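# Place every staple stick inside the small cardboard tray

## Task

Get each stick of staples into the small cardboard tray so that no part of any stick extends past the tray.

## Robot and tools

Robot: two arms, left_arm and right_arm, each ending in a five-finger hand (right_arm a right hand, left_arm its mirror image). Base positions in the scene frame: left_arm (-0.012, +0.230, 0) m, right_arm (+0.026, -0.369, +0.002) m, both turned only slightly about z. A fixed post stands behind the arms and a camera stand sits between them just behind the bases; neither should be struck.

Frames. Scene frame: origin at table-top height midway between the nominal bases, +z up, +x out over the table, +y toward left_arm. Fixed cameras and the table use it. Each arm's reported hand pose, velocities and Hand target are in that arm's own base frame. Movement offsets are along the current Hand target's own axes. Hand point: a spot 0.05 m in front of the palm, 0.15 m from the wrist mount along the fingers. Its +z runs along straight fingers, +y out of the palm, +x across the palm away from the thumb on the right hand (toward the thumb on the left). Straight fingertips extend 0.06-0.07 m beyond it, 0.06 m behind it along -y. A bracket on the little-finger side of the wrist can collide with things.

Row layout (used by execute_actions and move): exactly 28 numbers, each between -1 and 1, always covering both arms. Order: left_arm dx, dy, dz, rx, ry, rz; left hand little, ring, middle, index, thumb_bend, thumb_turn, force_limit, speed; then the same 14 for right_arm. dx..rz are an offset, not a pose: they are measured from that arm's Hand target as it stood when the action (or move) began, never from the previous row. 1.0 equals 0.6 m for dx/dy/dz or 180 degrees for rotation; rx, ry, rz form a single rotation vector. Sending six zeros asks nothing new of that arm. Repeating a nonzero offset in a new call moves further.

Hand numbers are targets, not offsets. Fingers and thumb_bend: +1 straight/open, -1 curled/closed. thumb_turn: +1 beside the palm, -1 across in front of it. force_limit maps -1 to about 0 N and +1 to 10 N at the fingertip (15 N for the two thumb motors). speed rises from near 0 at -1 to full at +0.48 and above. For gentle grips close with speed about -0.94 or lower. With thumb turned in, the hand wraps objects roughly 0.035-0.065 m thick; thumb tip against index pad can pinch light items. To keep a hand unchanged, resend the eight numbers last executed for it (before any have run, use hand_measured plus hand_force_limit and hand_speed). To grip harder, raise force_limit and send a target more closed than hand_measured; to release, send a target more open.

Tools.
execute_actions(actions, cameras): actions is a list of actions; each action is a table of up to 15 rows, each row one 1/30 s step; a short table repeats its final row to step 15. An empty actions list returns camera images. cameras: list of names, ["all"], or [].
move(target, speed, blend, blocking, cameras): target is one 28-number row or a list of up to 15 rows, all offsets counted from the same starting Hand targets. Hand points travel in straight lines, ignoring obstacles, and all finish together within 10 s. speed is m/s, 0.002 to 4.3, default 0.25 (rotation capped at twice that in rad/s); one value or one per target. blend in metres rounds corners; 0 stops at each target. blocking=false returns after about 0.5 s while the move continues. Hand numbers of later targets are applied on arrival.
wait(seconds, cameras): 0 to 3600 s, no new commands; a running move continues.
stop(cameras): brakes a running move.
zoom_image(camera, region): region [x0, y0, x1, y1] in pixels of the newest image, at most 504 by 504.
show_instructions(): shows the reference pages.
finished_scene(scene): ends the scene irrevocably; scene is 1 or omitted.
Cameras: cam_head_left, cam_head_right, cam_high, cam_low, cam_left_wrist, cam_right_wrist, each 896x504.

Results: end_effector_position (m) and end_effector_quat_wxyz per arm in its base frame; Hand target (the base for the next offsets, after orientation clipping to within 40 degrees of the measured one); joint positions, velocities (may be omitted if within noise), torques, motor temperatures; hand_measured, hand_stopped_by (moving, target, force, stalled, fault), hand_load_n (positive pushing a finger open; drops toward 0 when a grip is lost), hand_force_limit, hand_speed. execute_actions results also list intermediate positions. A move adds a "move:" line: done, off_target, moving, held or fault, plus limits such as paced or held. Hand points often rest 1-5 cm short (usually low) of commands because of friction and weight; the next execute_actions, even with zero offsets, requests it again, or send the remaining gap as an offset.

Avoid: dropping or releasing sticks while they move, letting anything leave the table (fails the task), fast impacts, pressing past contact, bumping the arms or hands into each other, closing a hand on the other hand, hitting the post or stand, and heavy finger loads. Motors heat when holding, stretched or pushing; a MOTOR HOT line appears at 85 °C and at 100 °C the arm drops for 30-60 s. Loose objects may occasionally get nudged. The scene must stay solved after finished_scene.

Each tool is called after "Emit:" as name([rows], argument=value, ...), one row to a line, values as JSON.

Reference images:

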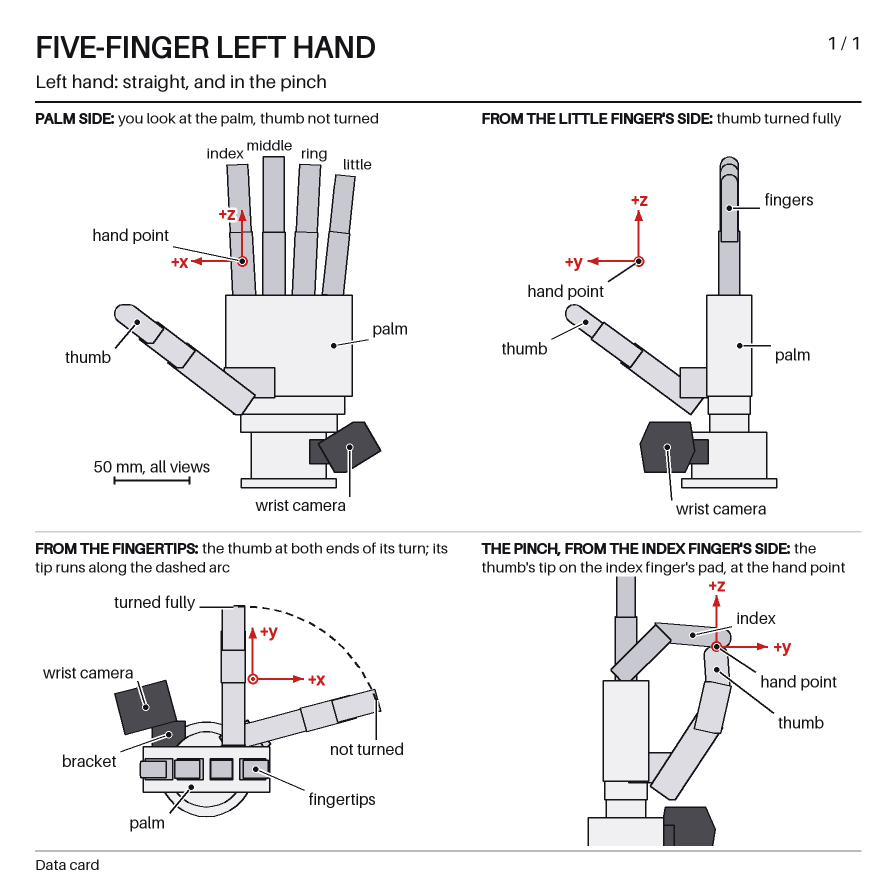

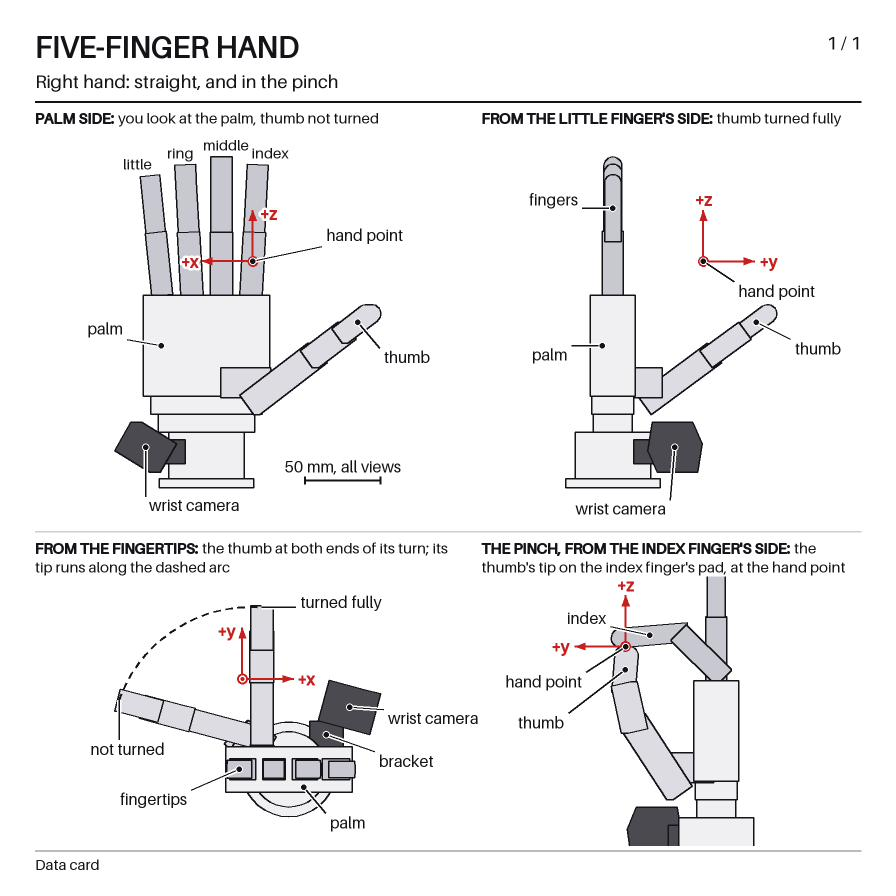

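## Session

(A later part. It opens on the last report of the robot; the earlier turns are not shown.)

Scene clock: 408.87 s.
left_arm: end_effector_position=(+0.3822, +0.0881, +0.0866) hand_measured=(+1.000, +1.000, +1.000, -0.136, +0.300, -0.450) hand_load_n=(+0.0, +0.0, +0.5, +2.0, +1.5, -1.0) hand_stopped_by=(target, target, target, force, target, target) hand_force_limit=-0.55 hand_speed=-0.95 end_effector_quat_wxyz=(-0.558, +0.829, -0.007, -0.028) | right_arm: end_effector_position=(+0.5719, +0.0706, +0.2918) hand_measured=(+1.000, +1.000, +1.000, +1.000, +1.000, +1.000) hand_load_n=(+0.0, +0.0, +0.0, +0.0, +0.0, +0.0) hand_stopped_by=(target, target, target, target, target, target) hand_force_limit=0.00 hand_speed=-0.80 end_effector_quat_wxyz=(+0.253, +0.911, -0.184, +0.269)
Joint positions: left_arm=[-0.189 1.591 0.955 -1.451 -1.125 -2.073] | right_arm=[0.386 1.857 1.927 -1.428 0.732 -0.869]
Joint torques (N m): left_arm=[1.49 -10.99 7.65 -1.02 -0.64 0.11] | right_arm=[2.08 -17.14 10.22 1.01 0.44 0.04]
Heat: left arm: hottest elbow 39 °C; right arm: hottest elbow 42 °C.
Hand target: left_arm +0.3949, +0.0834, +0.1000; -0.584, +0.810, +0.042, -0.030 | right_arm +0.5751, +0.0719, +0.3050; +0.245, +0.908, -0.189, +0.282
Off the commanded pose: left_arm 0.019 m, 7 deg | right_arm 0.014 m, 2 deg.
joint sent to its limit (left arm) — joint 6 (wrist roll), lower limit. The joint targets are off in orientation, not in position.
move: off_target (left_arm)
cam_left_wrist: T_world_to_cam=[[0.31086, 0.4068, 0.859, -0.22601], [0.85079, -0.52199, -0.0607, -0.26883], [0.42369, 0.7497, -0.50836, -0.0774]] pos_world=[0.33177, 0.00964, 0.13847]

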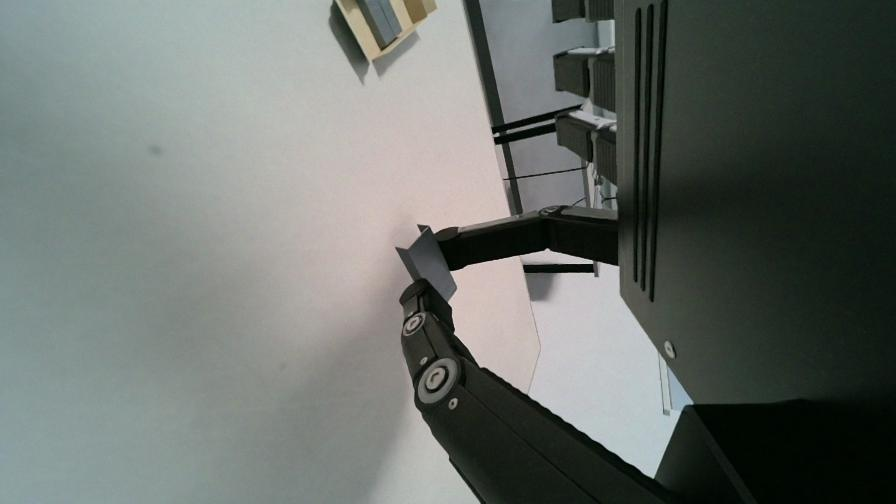

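Emit:
move(target=[-0.1985,-0.0973,0.213,-0.0151,0.5,0.184,1,1,1,-0.4,0.3,-0.45,-0.55,-0.95,0,0,0,0,0,0,1,1,1,1,1,1,0,-0.8], speed=0.13, cameras=["all"])

Scene clock: 420.23 s.
left_arm: end_effector_position=(+0.2577, +0.1911, +0.0988) hand_measured=(+1.000, +1.000, +1.000, -0.136, +0.300, -0.450) hand_load_n=(+0.0, +0.0, +0.0, +2.0, +1.5, -1.0) hand_stopped_by=(target, target, target, force, target, target) hand_force_limit=-0.55 hand_speed=-0.95 end_effector_quat_wxyz=(-0.378, +0.596, -0.583, +0.403) | right_arm: end_effector_position=(+0.5719, +0.0706, +0.2918) hand_measured=(+1.000, +1.000, +1.000, +1.000, +1.000, +1.000) hand_load_n=(+0.0, +0.0, +0.0, +0.0, +0.0, +0.0) hand_stopped_by=(target, target, target, target, target, target) hand_force_limit=0.00 hand_speed=-0.80 end_effector_quat_wxyz=(+0.253, +0.911, -0.184, +0.269)
Joint positions: left_arm=[1.15 1.007 0.444 -0.265 1.014 0.702] | right_arm=[0.386 1.857 1.927 -1.428 0.732 -0.869]
Joint torques (N m): left_arm=[2.32 -3.84 10.45 0.95 0.72 0.19] | right_arm=[2.14 -18.2 9.96 0.75 0.42 -0.07]
Heat: left arm: hottest elbow 40 °C; right arm: hottest elbow 42 °C.
Hand target: left_arm +0.2620, +0.2102, +0.1150; -0.395, +0.587, -0.586, +0.396 | right_arm +0.5751, +0.0719, +0.3050; +0.245, +0.908, -0.189, +0.282
Off the commanded pose: left_arm 0.025 m, 2 deg | right_arm 0.014 m, 2 deg.
move: off_target (left_arm)
cam_left_wrist: T_world_to_cam=[[0.4117, -0.23903, 0.87941, -0.14425], [-0.54337, -0.83908, 0.02632, 0.30292], [0.73161, -0.48868, -0.47533, 0.05839]] pos_world=[0.18126, 0.24823, 0.14664]

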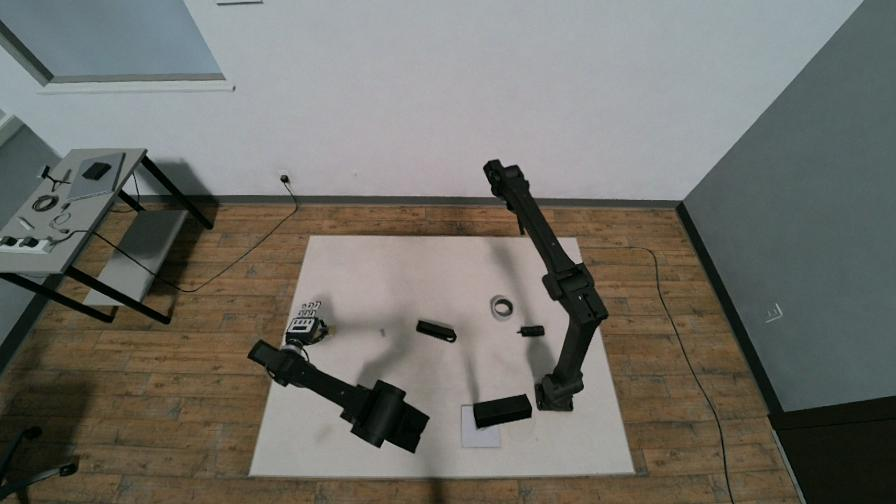

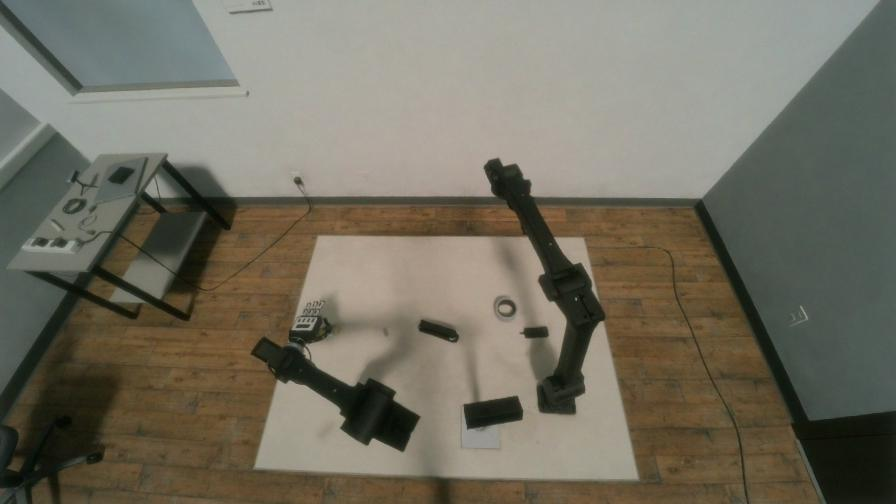

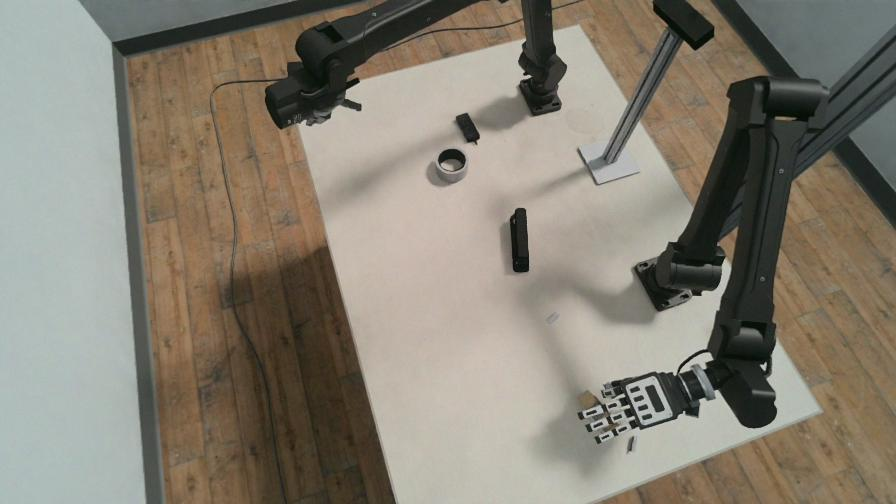

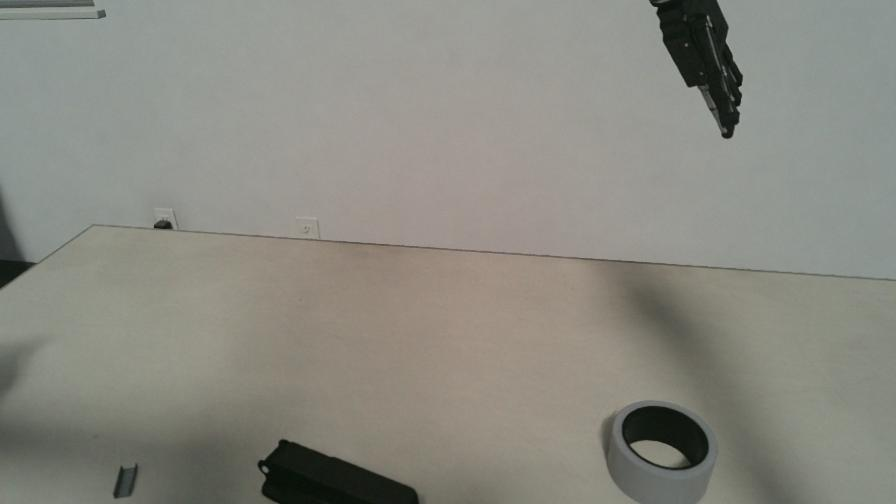

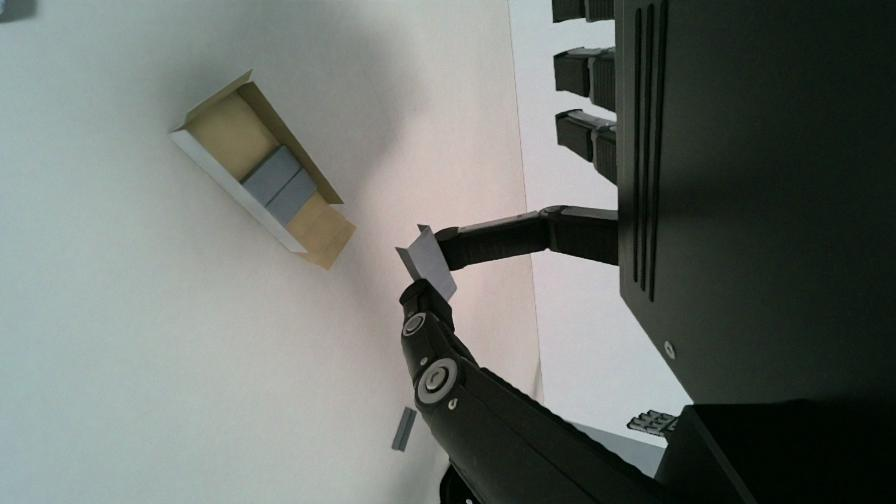

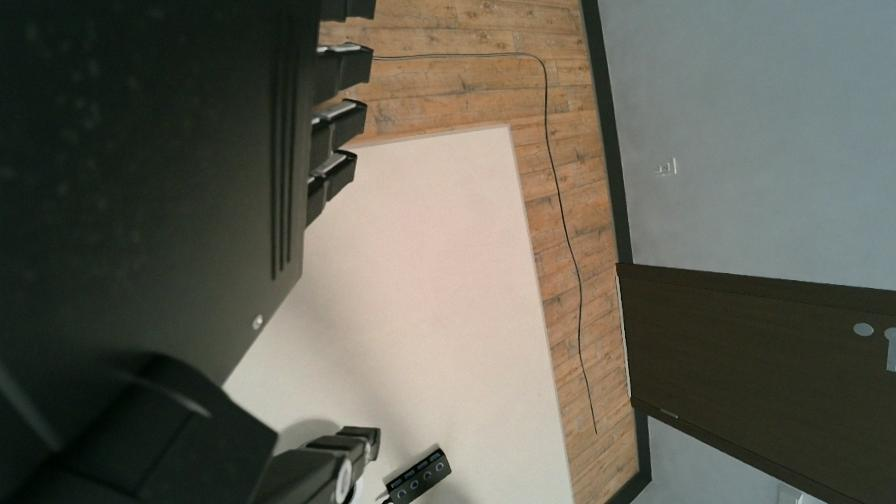

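Emit:
zoom_image(camera="cam_left_wrist", region=[160, 50, 500, 290])

Scaled by 1.482 from the camera's image (finer frame: 1280x720).

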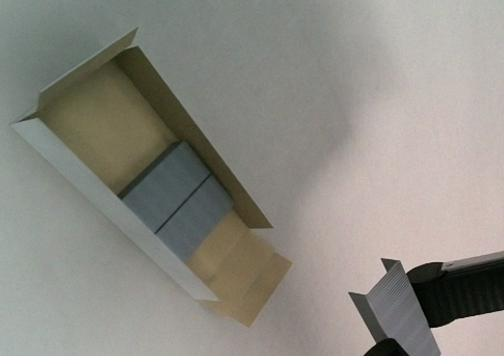

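Emit:
move(target=[-0.044,0.0537,0.0495,0,-0.0515,-0.0208,1,1,1,-0.4,0.3,-0.45,-0.55,-0.95,0,0,0,0,0,0,1,1,1,1,1,1,0,-0.8], speed=0.06, cameras=["cam_left_wrist","cam_high"])

Emit:
zoom_image(camera="cam_left_wrist", region=[160, 50, 500, 350])

Scene clock: 470.53 s.
left_arm: end_effector_position=(+0.2727, +0.2393, +0.0747) hand_measured=(+1.000, +1.000, +1.000, -0.136, +0.300, -0.450) hand_load_n=(+0.0, +0.0, +0.0, +2.0, +1.5, -1.0) hand_stopped_by=(target, target, target, force, target, target) hand_force_limit=-0.55 hand_speed=-0.95 end_effector_quat_wxyz=(-0.430, +0.637, -0.531, +0.356) | right_arm: end_effector_position=(+0.5719, +0.0706, +0.2918) hand_measured=(+1.000, +1.000, +1.000, +1.000, +1.000, +1.000) hand_load_n=(+0.0, +0.0, +0.0, +0.0, +0.0, +0.0) hand_stopped_by=(target, target, target, target, target, target) hand_force_limit=0.00 hand_speed=-0.80 end_effector_quat_wxyz=(+0.253, +0.911, -0.184, +0.269)
Joint positions: left_arm=[1.135 1.128 0.396 0.121 0.853 0.489] | right_arm=[0.386 1.857 1.927 -1.428 0.732 -0.869]
Joint torques (N m): left_arm=[0.38 -4.6 6.22 2.14 0.25 -0.04] | right_arm=[2.67 -17.79 10.14 0.77 0.41 -0.1]
Motor temperatures (°C): left_arm=[32 33 46 30 29 29] | right_arm=[34 35 42 25 30 26]
Heat: left arm: hottest elbow 46 °C; right arm: hottest elbow 42 °C.
Hand target: left_arm +0.2775, +0.2365, +0.0739; -0.428, +0.635, -0.533, +0.360 | right_arm +0.5751, +0.0719, +0.3050; +0.245, +0.908, -0.189, +0.282
Off the commanded pose: left_arm 0.006 m, 1 deg | right_arm 0.014 m, 2 deg.
move: done
cam_left_wrist: T_world_to_cam=[[0.44503, -0.19726, 0.87352, -0.13632], [-0.3768, -0.92614, -0.01718, 0.33077], [0.81238, -0.3215, -0.48649, -0.00169]] pos_world=[0.18668, 0.27891, 0.12393]
Images, in order (width x height): cam_high 896x504, cam_left_wrist 896x504.

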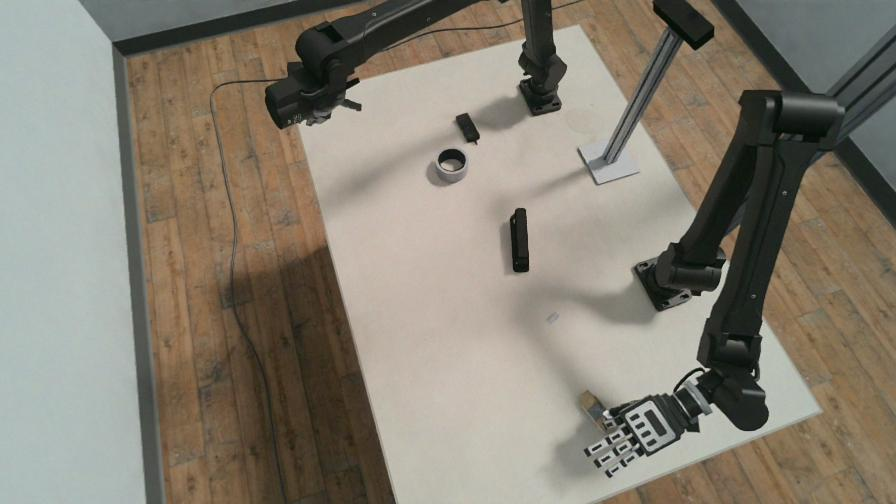

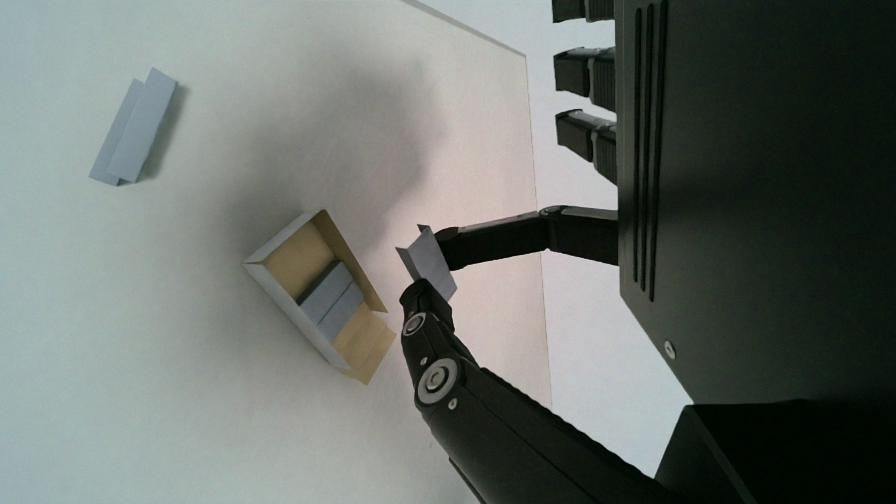

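Scaled by 1.482 from the camera's image (finer frame: 1280x720).

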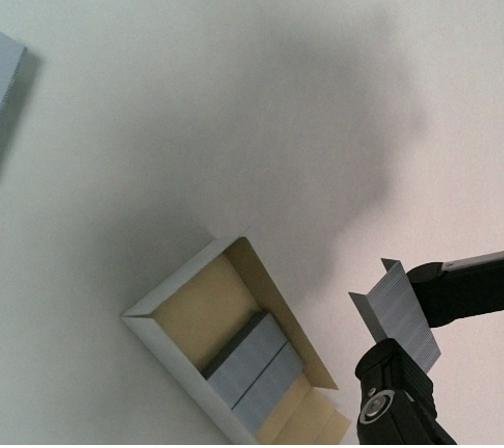

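Emit:
move(target=[0.0327,0.0475,0.0117,0,0,0,1,1,1,-0.4,0.3,-0.45,-0.55,-0.95,0,0,0,0,0,0,1,1,1,1,1,1,0,-0.8], speed=0.04, cameras=["cam_left_wrist","cam_high"])

Emit:
zoom_image(camera="cam_left_wrist", region=[240, 150, 500, 350])

Scene clock: 483.17 s.
left_arm: end_effector_position=(+0.2724, +0.2191, +0.0453) hand_measured=(+1.000, +1.000, +1.000, -0.136, +0.300, -0.450) hand_load_n=(+0.0, +0.0, +0.0, +2.5, +1.5, -1.0) hand_stopped_by=(target, target, target, force, target, target) hand_force_limit=-0.55 hand_speed=-0.95 end_effector_quat_wxyz=(-0.430, +0.638, -0.531, +0.356) | right_arm: end_effector_position=(+0.5719, +0.0706, +0.2918) hand_measured=(+1.000, +1.000, +1.000, +1.000, +1.000, +1.000) hand_load_n=(+0.0, +0.0, +0.0, +0.0, +0.0, +0.0) hand_stopped_by=(target, target, target, target, target, target) hand_force_limit=0.00 hand_speed=-0.80 end_effector_quat_wxyz=(+0.253, +0.911, -0.184, +0.269)
Joint positions: left_arm=[1.101 1.172 0.31 0.271 0.826 0.461] | right_arm=[0.386 1.857 1.927 -1.428 0.732 -0.869]
Joint torques (N m): left_arm=[0.56 -4.19 5.97 2.21 0.21 0.02] | right_arm=[1.73 -17.55 9.98 1.01 0.43 -0.04]
Heat: left arm: hottest elbow 44 °C; right arm: hottest elbow 42 °C.
Hand target: left_arm +0.2768, +0.2164, +0.0450; -0.428, +0.635, -0.533, +0.360 | right_arm +0.5751, +0.0719, +0.3050; +0.245, +0.908, -0.189, +0.282
Off the commanded pose: left_arm 0.005 m, 1 deg | right_arm 0.014 m, 2 deg.
move: done
cam_left_wrist: T_world_to_cam=[[0.4452, -0.19703, 0.87348, -0.11464], [-0.37711, -0.92602, -0.01667, 0.31152], [0.81215, -0.32198, -0.48657, -0.02199]] pos_world=[0.18638, 0.2588, 0.09463]
Images, in order (width x height): cam_high 896x504, cam_left_wrist 896x504.

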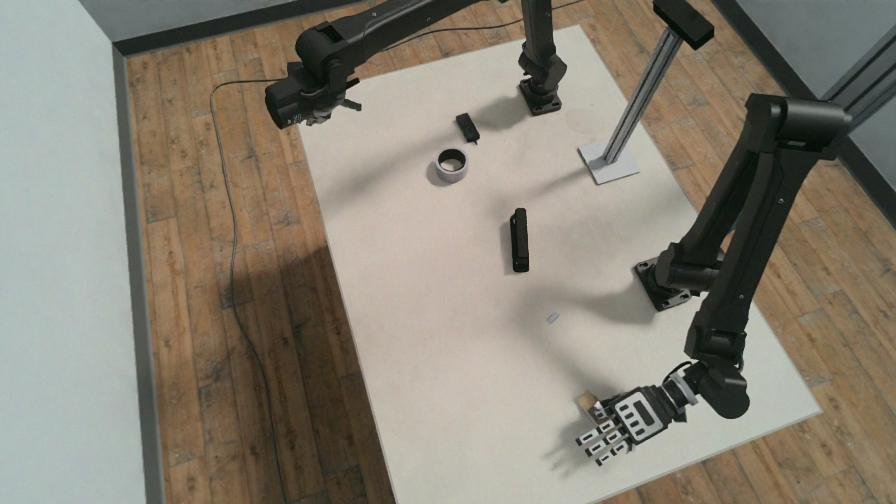

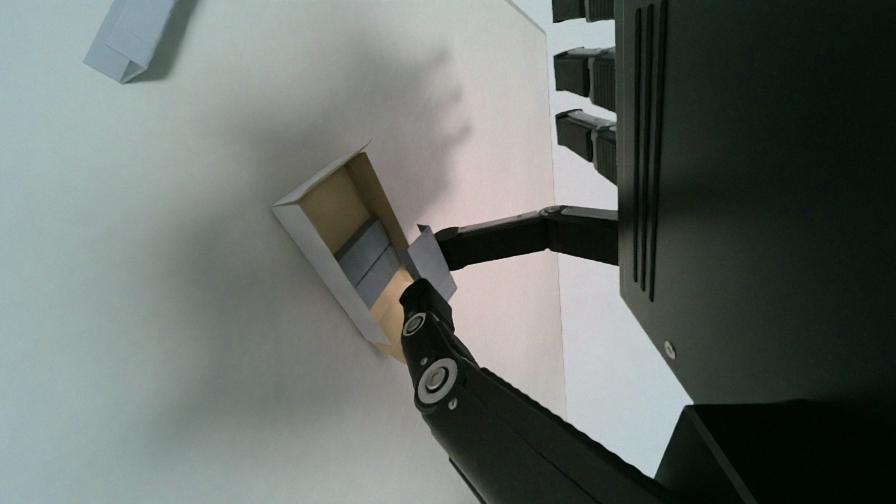

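Scaled by 1.938 from the camera's image (finer frame: 1280x720).

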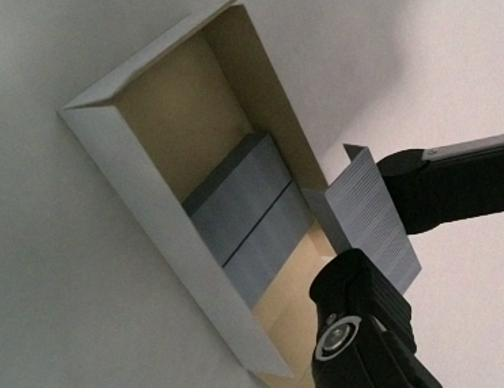

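Emit:
move(target=[0,0.0178,0.0072,0,0,0,1,1,1,-0.4,0.3,-0.45,-0.55,-0.95,0,0,0,0,0,0,1,1,1,1,1,1,0,-0.8], speed=0.03, cameras=["cam_left_wrist","cam_high"])

Emit:
zoom_image(camera="cam_left_wrist", region=[240, 130, 500, 350])

Scene clock: 495.63 s.
left_arm: end_effector_position=(+0.2725, +0.2194, +0.0336) hand_measured=(+1.000, +1.000, +1.000, -0.136, +0.300, -0.450) hand_load_n=(+0.0, +0.0, +0.0, +2.0, +1.5, -1.0) hand_stopped_by=(target, target, target, force, target, target) hand_force_limit=-0.55 hand_speed=-0.95 end_effector_quat_wxyz=(-0.429, +0.638, -0.531, +0.356) | right_arm: end_effector_position=(+0.5719, +0.0706, +0.2918) hand_measured=(+1.000, +1.000, +1.000, +1.000, +1.000, +1.000) hand_load_n=(+0.0, +0.0, +0.0, +0.0, +0.0, +0.0) hand_stopped_by=(target, target, target, target, target, target) hand_force_limit=0.00 hand_speed=-0.80 end_effector_quat_wxyz=(+0.253, +0.911, -0.184, +0.269)
Joint positions: left_arm=[1.101 1.224 0.297 0.335 0.826 0.461] | right_arm=[0.386 1.857 1.927 -1.428 0.732 -0.869]
Joint velocities: left_arm=[-0.015 -0.005 -0.017 0.012 0.007 -0.154] | right_arm=[within noise]
Joint torques (N m): left_arm=[-0.09 -5.89 5.19 2.32 0.26 -0.04] | right_arm=[1.61 -17.67 10.09 1.07 0.44 -0.07]
Heat: left arm: hottest elbow 42 °C; right arm: hottest elbow 42 °C.
Hand target: left_arm +0.2768, +0.2164, +0.0333; -0.428, +0.636, -0.533, +0.360 | right_arm +0.5751, +0.0719, +0.3050; +0.245, +0.908, -0.189, +0.282
Off the commanded pose: left_arm 0.005 m, 1 deg | right_arm 0.014 m, 2 deg.
move: done
cam_left_wrist: T_world_to_cam=[[0.44564, -0.19603, 0.87349, -0.10475], [-0.37673, -0.92619, -0.01565, 0.31153], [0.81208, -0.32209, -0.48659, -0.02763]] pos_world=[0.18648, 0.2591, 0.08293]
Images, in order (width x height): cam_high 896x504, cam_left_wrist 896x504.

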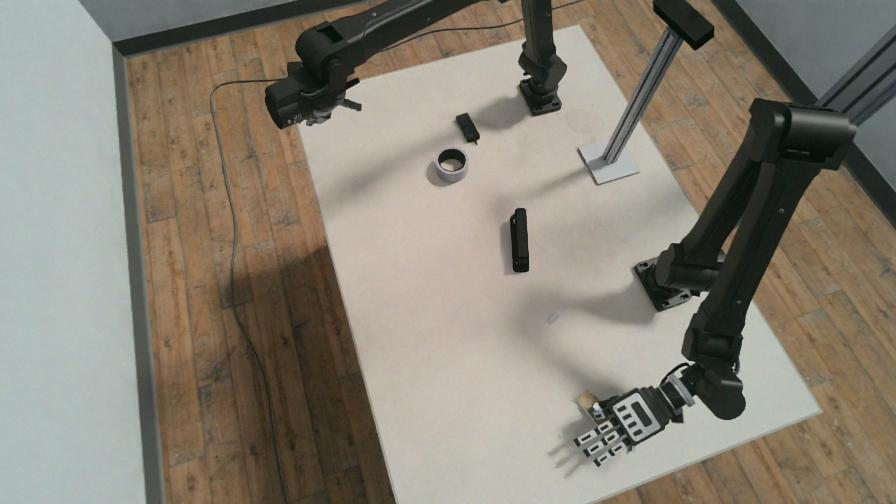

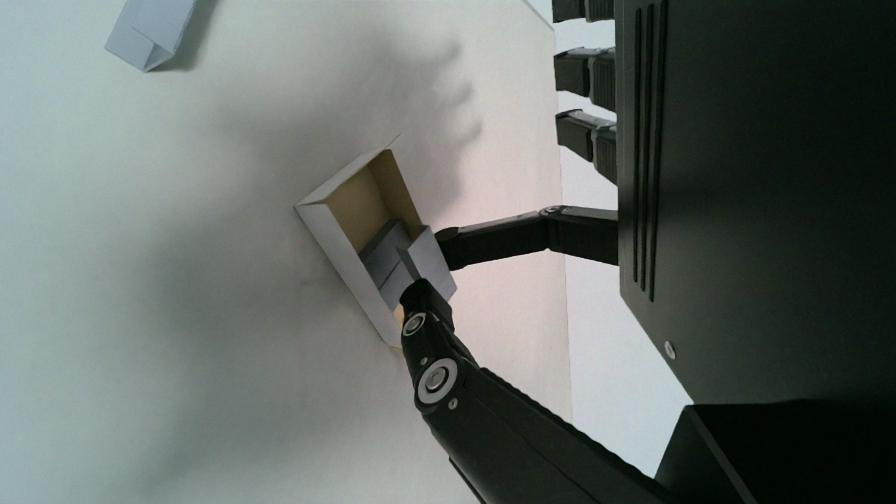

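Scaled by 1.938 from the camera's image (finer frame: 1280x720).

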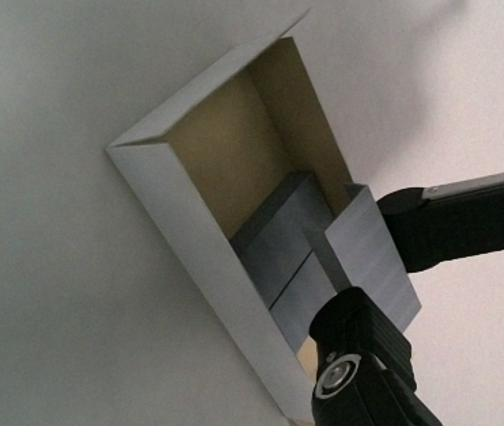

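Emit:
move(target=[0,0.0046,0.0019,0,0,0,1,1,1,-0.4,0.3,-0.45,-0.55,-0.95,0,0,0,0,0,0,1,1,1,1,1,1,0,-0.8], speed=0.02, cameras=["cam_left_wrist"])

Emit:
zoom_image(camera="cam_left_wrist", region=[240, 130, 500, 350])

Scene clock: 499.33 s.
left_arm: end_effector_position=(+0.2732, +0.2209, +0.0322) hand_measured=(+1.000, +1.000, +1.000, -0.136, +0.300, -0.450) hand_load_n=(+0.0, +0.0, +0.0, +2.0, +1.5, -0.5) hand_stopped_by=(target, target, target, force, target, target) hand_force_limit=-0.55 hand_speed=-0.95 end_effector_quat_wxyz=(-0.431, +0.637, -0.531, +0.355) | right_arm: end_effector_position=(+0.5719, +0.0706, +0.2918) hand_measured=(+1.000, +1.000, +1.000, +1.000, +1.000, +1.000) hand_load_n=(+0.0, +0.0, +0.0, +0.0, +0.0, +0.0) hand_stopped_by=(target, target, target, target, target, target) hand_force_limit=0.00 hand_speed=-0.80 end_effector_quat_wxyz=(+0.253, +0.911, -0.184, +0.269)
Joint positions: left_arm=[1.101 1.237 0.297 0.352 0.826 0.461] | right_arm=[0.386 1.857 1.927 -1.428 0.732 -0.869]
Joint torques (N m): left_arm=[-0.26 -5.01 4.92 2.19 0.19 -0.01] | right_arm=[1.61 -17.96 9.87 0.83 0.42 -0.03]
Heat: left arm: hottest elbow 42 °C; right arm: hottest elbow 42 °C.
Hand target: left_arm +0.2768, +0.2164, +0.0303; -0.428, +0.636, -0.533, +0.360 | right_arm +0.5751, +0.0719, +0.3050; +0.245, +0.908, -0.189, +0.282
Off the commanded pose: left_arm 0.006 m, 1 deg | right_arm 0.014 m, 2 deg.
move: done
cam_left_wrist: T_world_to_cam=[[0.44389, -0.19956, 0.87358, -0.10228], [-0.37667, -0.92613, -0.02017, 0.31323], [0.81307, -0.3201, -0.48627, -0.02926]] pos_world=[0.18718, 0.26032, 0.08144]

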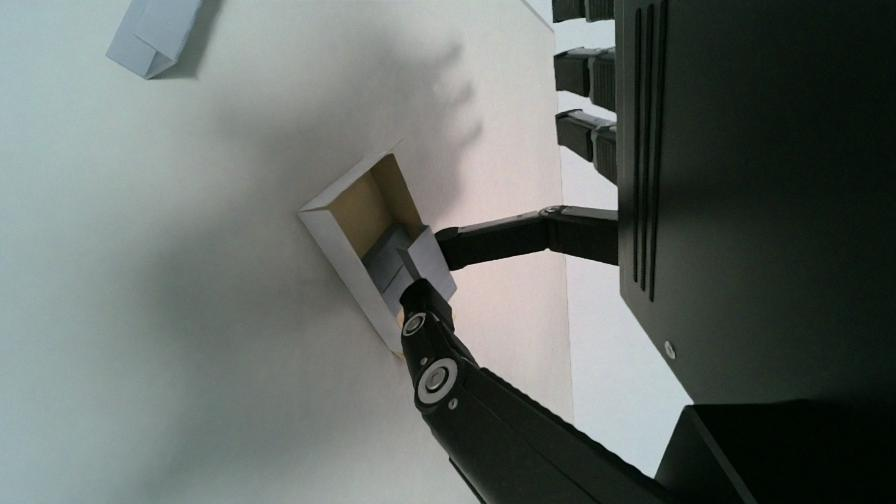

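Scaled by 1.938 from the camera's image (finer frame: 1280x720).

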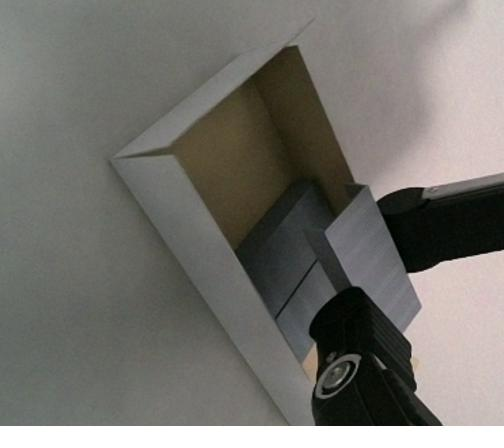

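Emit:
move(target=[0,-0.0015,-0.0006,0,0,0,1,1,1,0.05,0.3,-0.45,-0.55,-0.9,0,0,0,0,0,0,1,1,1,1,1,1,0,-0.8], speed=0.02, cameras=["cam_left_wrist"])

Emit:
zoom_image(camera="cam_left_wrist", region=[240, 130, 500, 350])

Scene clock: 504.17 s.
left_arm: end_effector_position=(+0.2732, +0.2209, +0.0322) hand_measured=(+1.000, +1.000, +1.000, +0.050, +0.300, -0.450) hand_load_n=(+0.0, +0.0, +0.0, +0.0, +0.0, +0.0) hand_stopped_by=(target, target, target, target, target, target) hand_force_limit=-0.55 hand_speed=-0.90 end_effector_quat_wxyz=(-0.431, +0.637, -0.531, +0.356) | right_arm: end_effector_position=(+0.5719, +0.0706, +0.2918) hand_measured=(+1.000, +1.000, +1.000, +1.000, +1.000, +1.000) hand_load_n=(+0.0, -0.5, +0.5, +0.0, +0.0, +0.0) hand_stopped_by=(target, target, target, target, target, target) hand_force_limit=0.00 hand_speed=-0.80 end_effector_quat_wxyz=(+0.253, +0.911, -0.184, +0.269)
Joint positions: left_arm=[1.101 1.237 0.297 0.352 0.826 0.461] | right_arm=[0.386 1.857 1.927 -1.428 0.732 -0.869]
Joint torques (N m): left_arm=[-0.44 -4.78 5.01 1.89 0.19 -0.02] | right_arm=[2.43 -18.02 9.89 0.75 0.47 -0.04]
Motor temperatures (°C): left_arm=[32 32 41 30 28 29] | right_arm=[33 35 42 25 30 26]
Heat: left arm: hottest elbow 41 °C; right arm: hottest elbow 42 °C.
Hand target: left_arm +0.2768, +0.2164, +0.0313; -0.428, +0.636, -0.532, +0.360 | right_arm +0.5751, +0.0719, +0.3050; +0.245, +0.908, -0.189, +0.282
Off the commanded pose: left_arm 0.006 m, 1 deg | right_arm 0.014 m, 2 deg.
move: done
cam_left_wrist: T_world_to_cam=[[0.44383, -0.1992, 0.87369, -0.10237], [-0.3765, -0.9262, -0.01992, 0.3132], [0.81318, -0.3201, -0.48608, -0.0293]] pos_world=[0.18718, 0.26032, 0.08144]

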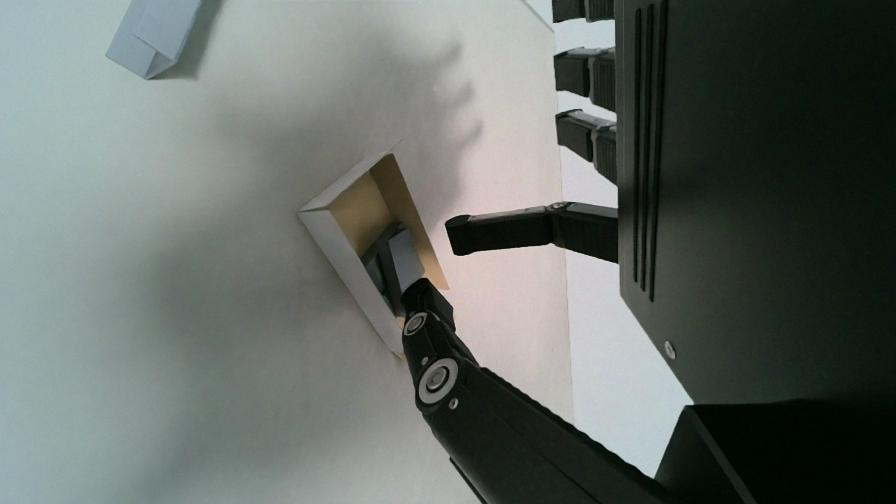

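Scaled by 1.938 from the camera's image (finer frame: 1280x720).

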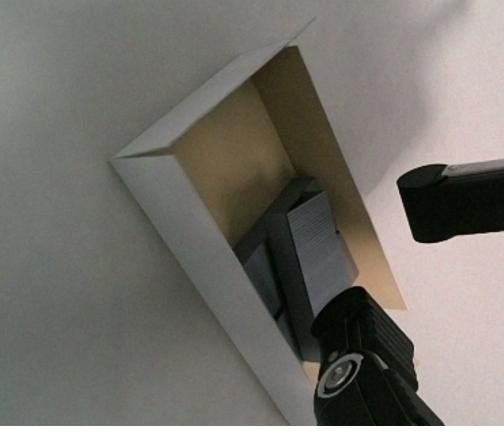

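Emit:
move(target=[0,-0.1236,-0.0501,0,0,0,1,1,1,0.05,0.3,-0.45,-0.55,-0.9,0,0,0,0,0,0,1,1,1,1,1,1,0,-0.8], speed=0.08, cameras=["cam_left_wrist"])

Emit:
zoom_image(camera="cam_left_wrist", region=[80, 50, 440, 400])

Scene clock: 508.87 s.
left_arm: end_effector_position=(+0.2660, +0.2063, +0.0912) hand_measured=(+1.000, +1.000, +1.000, +0.050, +0.300, -0.450) hand_load_n=(+0.0, -0.5, +0.0, +0.0, +0.0, +0.0) hand_stopped_by=(target, target, target, target, target, target) hand_force_limit=-0.55 hand_speed=-0.90 end_effector_quat_wxyz=(-0.415, +0.648, -0.528, +0.360) | right_arm: end_effector_position=(+0.5719, +0.0706, +0.2918) hand_measured=(+1.000, +1.000, +1.000, +1.000, +1.000, +1.000) hand_load_n=(+0.0, +0.0, +0.0, +0.0, +0.0, +0.0) hand_stopped_by=(target, target, target, target, target, target) hand_force_limit=0.00 hand_speed=-0.80 end_effector_quat_wxyz=(+0.253, +0.911, -0.184, +0.269)
Joint positions: left_arm=[1.101 0.963 0.368 -0.031 0.826 0.458] | right_arm=[0.386 1.857 1.927 -1.428 0.732 -0.869]
Joint torques (N m): left_arm=[0.03 -3.49 10.37 1.36 0.29 0.01] | right_arm=[2.73 -17.32 9.94 0.75 0.4 -0.06]
Heat: left arm: hottest elbow 41 °C; right arm: hottest elbow 42 °C.
Hand target: left_arm +0.2767, +0.2165, +0.1113; -0.428, +0.636, -0.532, +0.360 | right_arm +0.5751, +0.0719, +0.3050; +0.245, +0.908, -0.189, +0.282
Off the commanded pose: left_arm 0.025 m, 2 deg | right_arm 0.014 m, 2 deg.
move: off_target (left_arm)
cam_left_wrist: T_world_to_cam=[[0.45886, -0.16629, 0.87281, -0.1644], [-0.37545, -0.92661, 0.02085, 0.29418], [0.80529, -0.33726, -0.48761, 0.0064]] pos_world=[0.18073, 0.24741, 0.14048]

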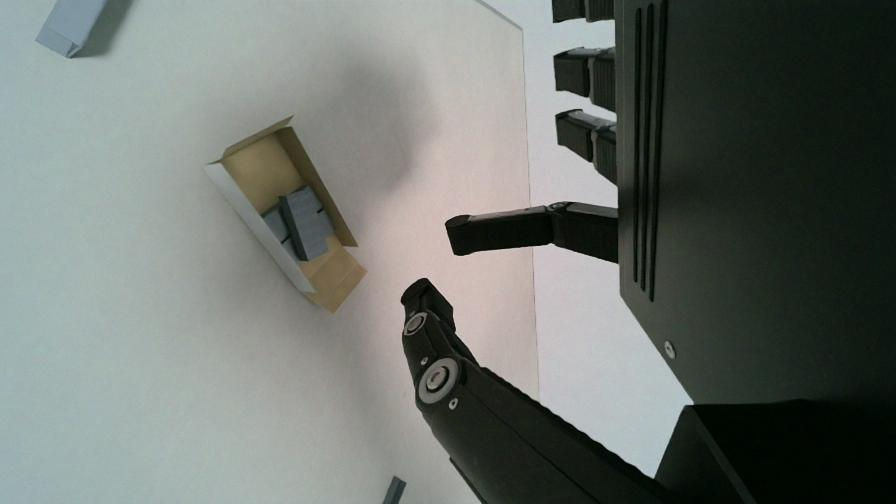

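Scaled by 1.400 from the camera's image (finer frame: 1280x720).

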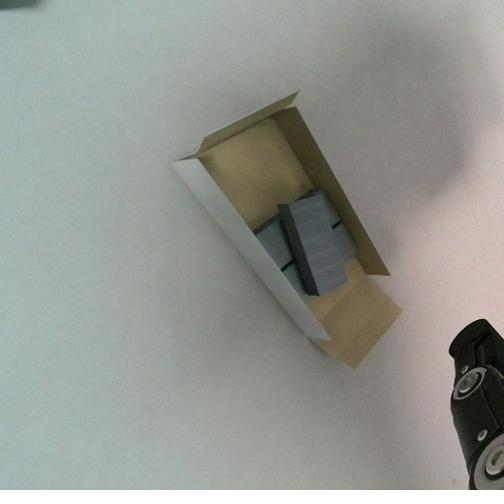

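Emit:
move(target=[-0.0372,0.1013,-0.0007,0,0,0,1,1,1,0.0,0.3,1,-0.4,-0.3,0,0,0,0,0,0,1,1,1,1,1,1,0,-0.8], speed=0.08, cameras=["cam_left_wrist"])

Emit:
zoom_image(camera="cam_left_wrist", region=[240, 130, 500, 390])

Scene clock: 531.47 s.
left_arm: end_effector_position=(+0.2523, +0.2286, +0.0547) hand_measured=(+1.000, +1.000, +1.000, +0.000, +0.300, +1.000) hand_load_n=(+0.0, +0.0, +0.0, +0.0, +0.0, +0.0) hand_stopped_by=(target, target, target, target, target, target) hand_force_limit=-0.40 hand_speed=-0.30 end_effector_quat_wxyz=(-0.419, +0.639, -0.532, +0.365) | right_arm: end_effector_position=(+0.5719, +0.0706, +0.2918) hand_measured=(+1.000, +1.000, +1.000, +1.000, +1.000, +1.000) hand_load_n=(+0.0, +0.0, +0.0, +0.0, +0.0, +0.0) hand_stopped_by=(target, target, target, target, target, target) hand_force_limit=0.00 hand_speed=-0.80 end_effector_quat_wxyz=(+0.253, +0.911, -0.184, +0.269)
Joint positions: left_arm=[1.198 1.147 0.351 0.113 0.92 0.553] | right_arm=[0.386 1.857 1.927 -1.428 0.732 -0.869]
Joint torques (N m): left_arm=[2.2 -4.54 5.68 2.13 0.6 0.2] | right_arm=[2.14 -17.85 10.13 1.02 0.43 -0.02]
Heat: left arm: hottest elbow 41 °C; right arm: hottest elbow 42 °C.
Hand target: left_arm +0.2500, +0.2345, +0.0552; -0.428, +0.635, -0.533, +0.360 | right_arm +0.5751, +0.0719, +0.3050; +0.245, +0.908, -0.189, +0.282
Off the commanded pose: left_arm 0.006 m, 1 deg | right_arm 0.014 m, 2 deg.
move: done
cam_left_wrist: T_world_to_cam=[[0.4434, -0.1828, 0.87749, -0.11508], [-0.38976, -0.9209, 0.0051, 0.31372], [0.80715, -0.34427, -0.47957, 0.00785]] pos_world=[0.16697, 0.27057, 0.10314]

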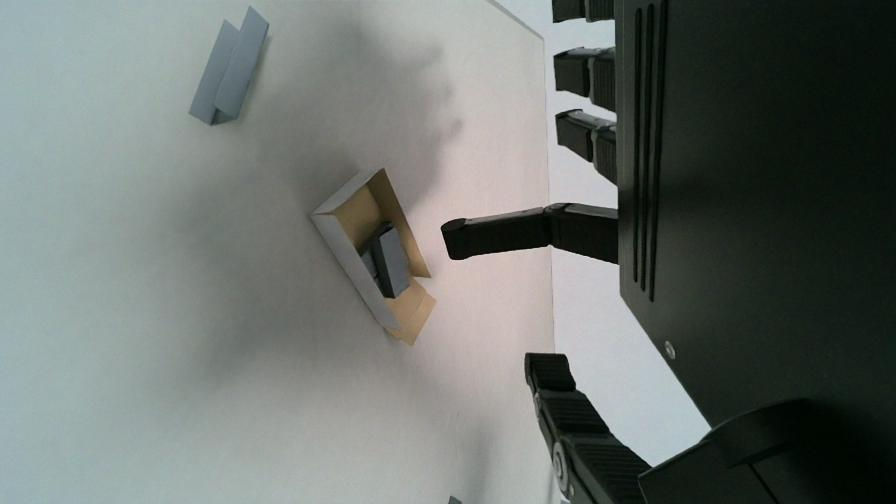

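Scaled by 1.938 from the camera's image (finer frame: 1280x720).

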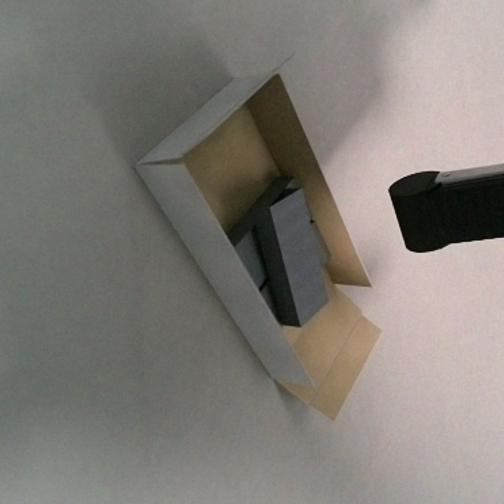

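Emit:
move(target=[-0.0202,0.0267,0.001,0,0,0,1,1,1,0.0,0.3,1,-0.4,-0.3,0,0,0,0,0,0,1,1,1,1,1,1,0,-0.8], speed=0.04, cameras=["cam_left_wrist"])

Emit:
zoom_image(camera="cam_left_wrist", region=[240, 130, 500, 390])

Scene clock: 542.27 s.
left_arm: end_effector_position=(+0.2444, +0.2366, +0.0382) hand_measured=(+1.000, +1.000, +1.000, +0.000, +0.300, +1.000) hand_load_n=(+0.0, +0.0, +0.0, +0.0, +0.0, +0.0) hand_stopped_by=(target, target, target, target, target, target) hand_force_limit=-0.40 hand_speed=-0.30 end_effector_quat_wxyz=(-0.417, +0.640, -0.532, +0.366) | right_arm: end_effector_position=(+0.5719, +0.0706, +0.2918) hand_measured=(+1.000, +1.000, +1.000, +1.000, +1.000, +1.000) hand_load_n=(+0.0, +0.0, +0.0, +0.0, -0.5, +0.0) hand_stopped_by=(target, target, target, target, target, target) hand_force_limit=0.00 hand_speed=-0.80 end_effector_quat_wxyz=(+0.253, +0.911, -0.184, +0.269)
Joint positions: left_arm=[1.238 1.227 0.351 0.152 0.952 0.597] | right_arm=[0.386 1.857 1.927 -1.428 0.732 -0.869]
Joint velocities: left_arm=[within noise] | right_arm=[-0.015 -0.005 -0.017 -0.002 0.037 -0.154]
Joint torques (N m): left_arm=[2.37 -5.48 5.94 1.98 0.58 0.22] | right_arm=[2.26 -17.32 10.09 0.9 0.46 -0.05]
Heat: left arm: hottest elbow 41 °C; right arm: hottest elbow 42 °C.
Hand target: left_arm +0.2426, +0.2454, +0.0402; -0.428, +0.635, -0.532, +0.360 | right_arm +0.5751, +0.0719, +0.3050; +0.245, +0.908, -0.189, +0.282
Off the commanded pose: left_arm 0.009 m, 2 deg | right_arm 0.014 m, 2 deg.
move: done
cam_left_wrist: T_world_to_cam=[[0.44408, -0.17947, 0.87783, -0.0966], [-0.39086, -0.9204, 0.00956, 0.31804], [0.80624, -0.34736, -0.47888, 0.00998]] pos_world=[0.15916, 0.27885, 0.08654]

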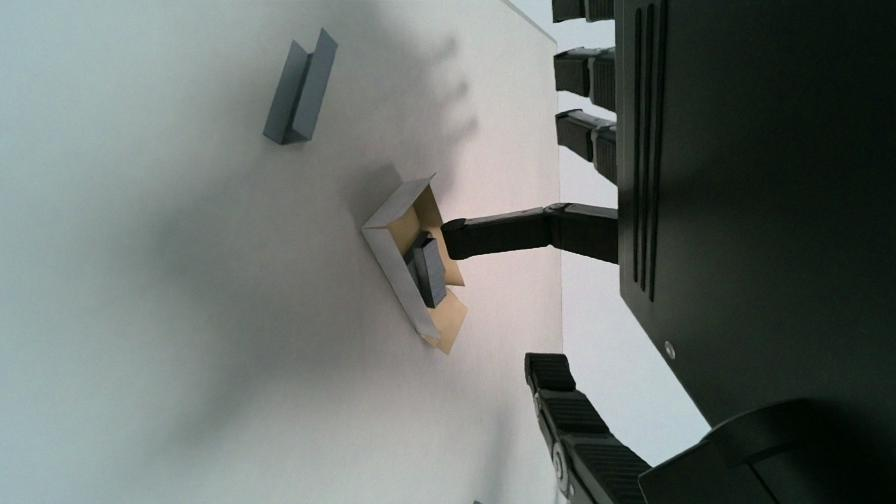

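Scaled by 1.938 from the camera's image (finer frame: 1280x720).

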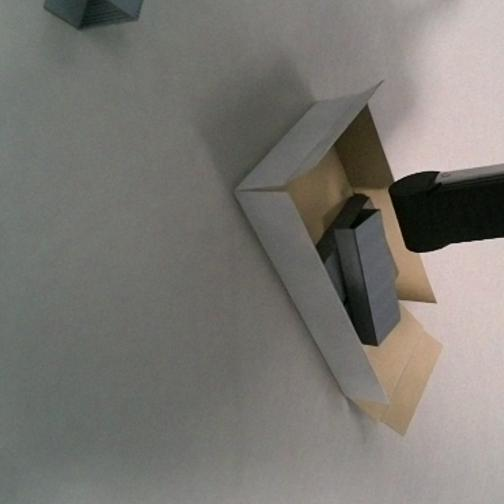

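Emit:
move(target=[-0.009,-0.0006,0.0013,0,0,0,1,1,1,0.0,0.3,1,-0.4,-0.3,0,0,0,0,0,0,1,1,1,1,1,1,0,-0.8], speed=0.04)

Scene clock: 547.13 s.
left_arm: end_effector_position=(+0.2426, +0.2365, +0.0344) hand_measured=(+1.000, +1.000, +1.000, +0.000, +0.300, +1.000) hand_load_n=(+0.0, +0.0, +0.0, +0.0, +0.0, +0.0) hand_stopped_by=(target, target, target, target, target, target) hand_force_limit=-0.40 hand_speed=-0.30 end_effector_quat_wxyz=(-0.414, +0.642, -0.531, +0.367) | right_arm: end_effector_position=(+0.5719, +0.0706, +0.2918) hand_measured=(+1.000, +1.000, +1.000, +1.000, +1.000, +1.000) hand_load_n=(+0.0, +0.0, +0.0, +0.0, +0.0, +0.0) hand_stopped_by=(target, target, target, target, target, target) hand_force_limit=0.00 hand_speed=-0.80 end_effector_quat_wxyz=(+0.253, +0.911, -0.184, +0.269)
Joint positions: left_arm=[1.245 1.241 0.351 0.152 0.957 0.605] | right_arm=[0.386 1.857 1.927 -1.428 0.732 -0.869]
Joint torques (N m): left_arm=[2.26 -5.19 6.94 1.99 0.62 0.2] | right_arm=[1.61 -17.96 10.06 0.79 0.44 -0.06]
Heat: left arm: hottest elbow 41 °C; right arm: hottest elbow 42 °C.
Hand target: left_arm +0.2425, +0.2508, +0.0401; -0.428, +0.636, -0.532, +0.360 | right_arm +0.5751, +0.0719, +0.3050; +0.245, +0.908, -0.189, +0.282
Off the commanded pose: left_arm 0.015 m, 2 deg | right_arm 0.014 m, 2 deg.
move: off_target (left_arm)


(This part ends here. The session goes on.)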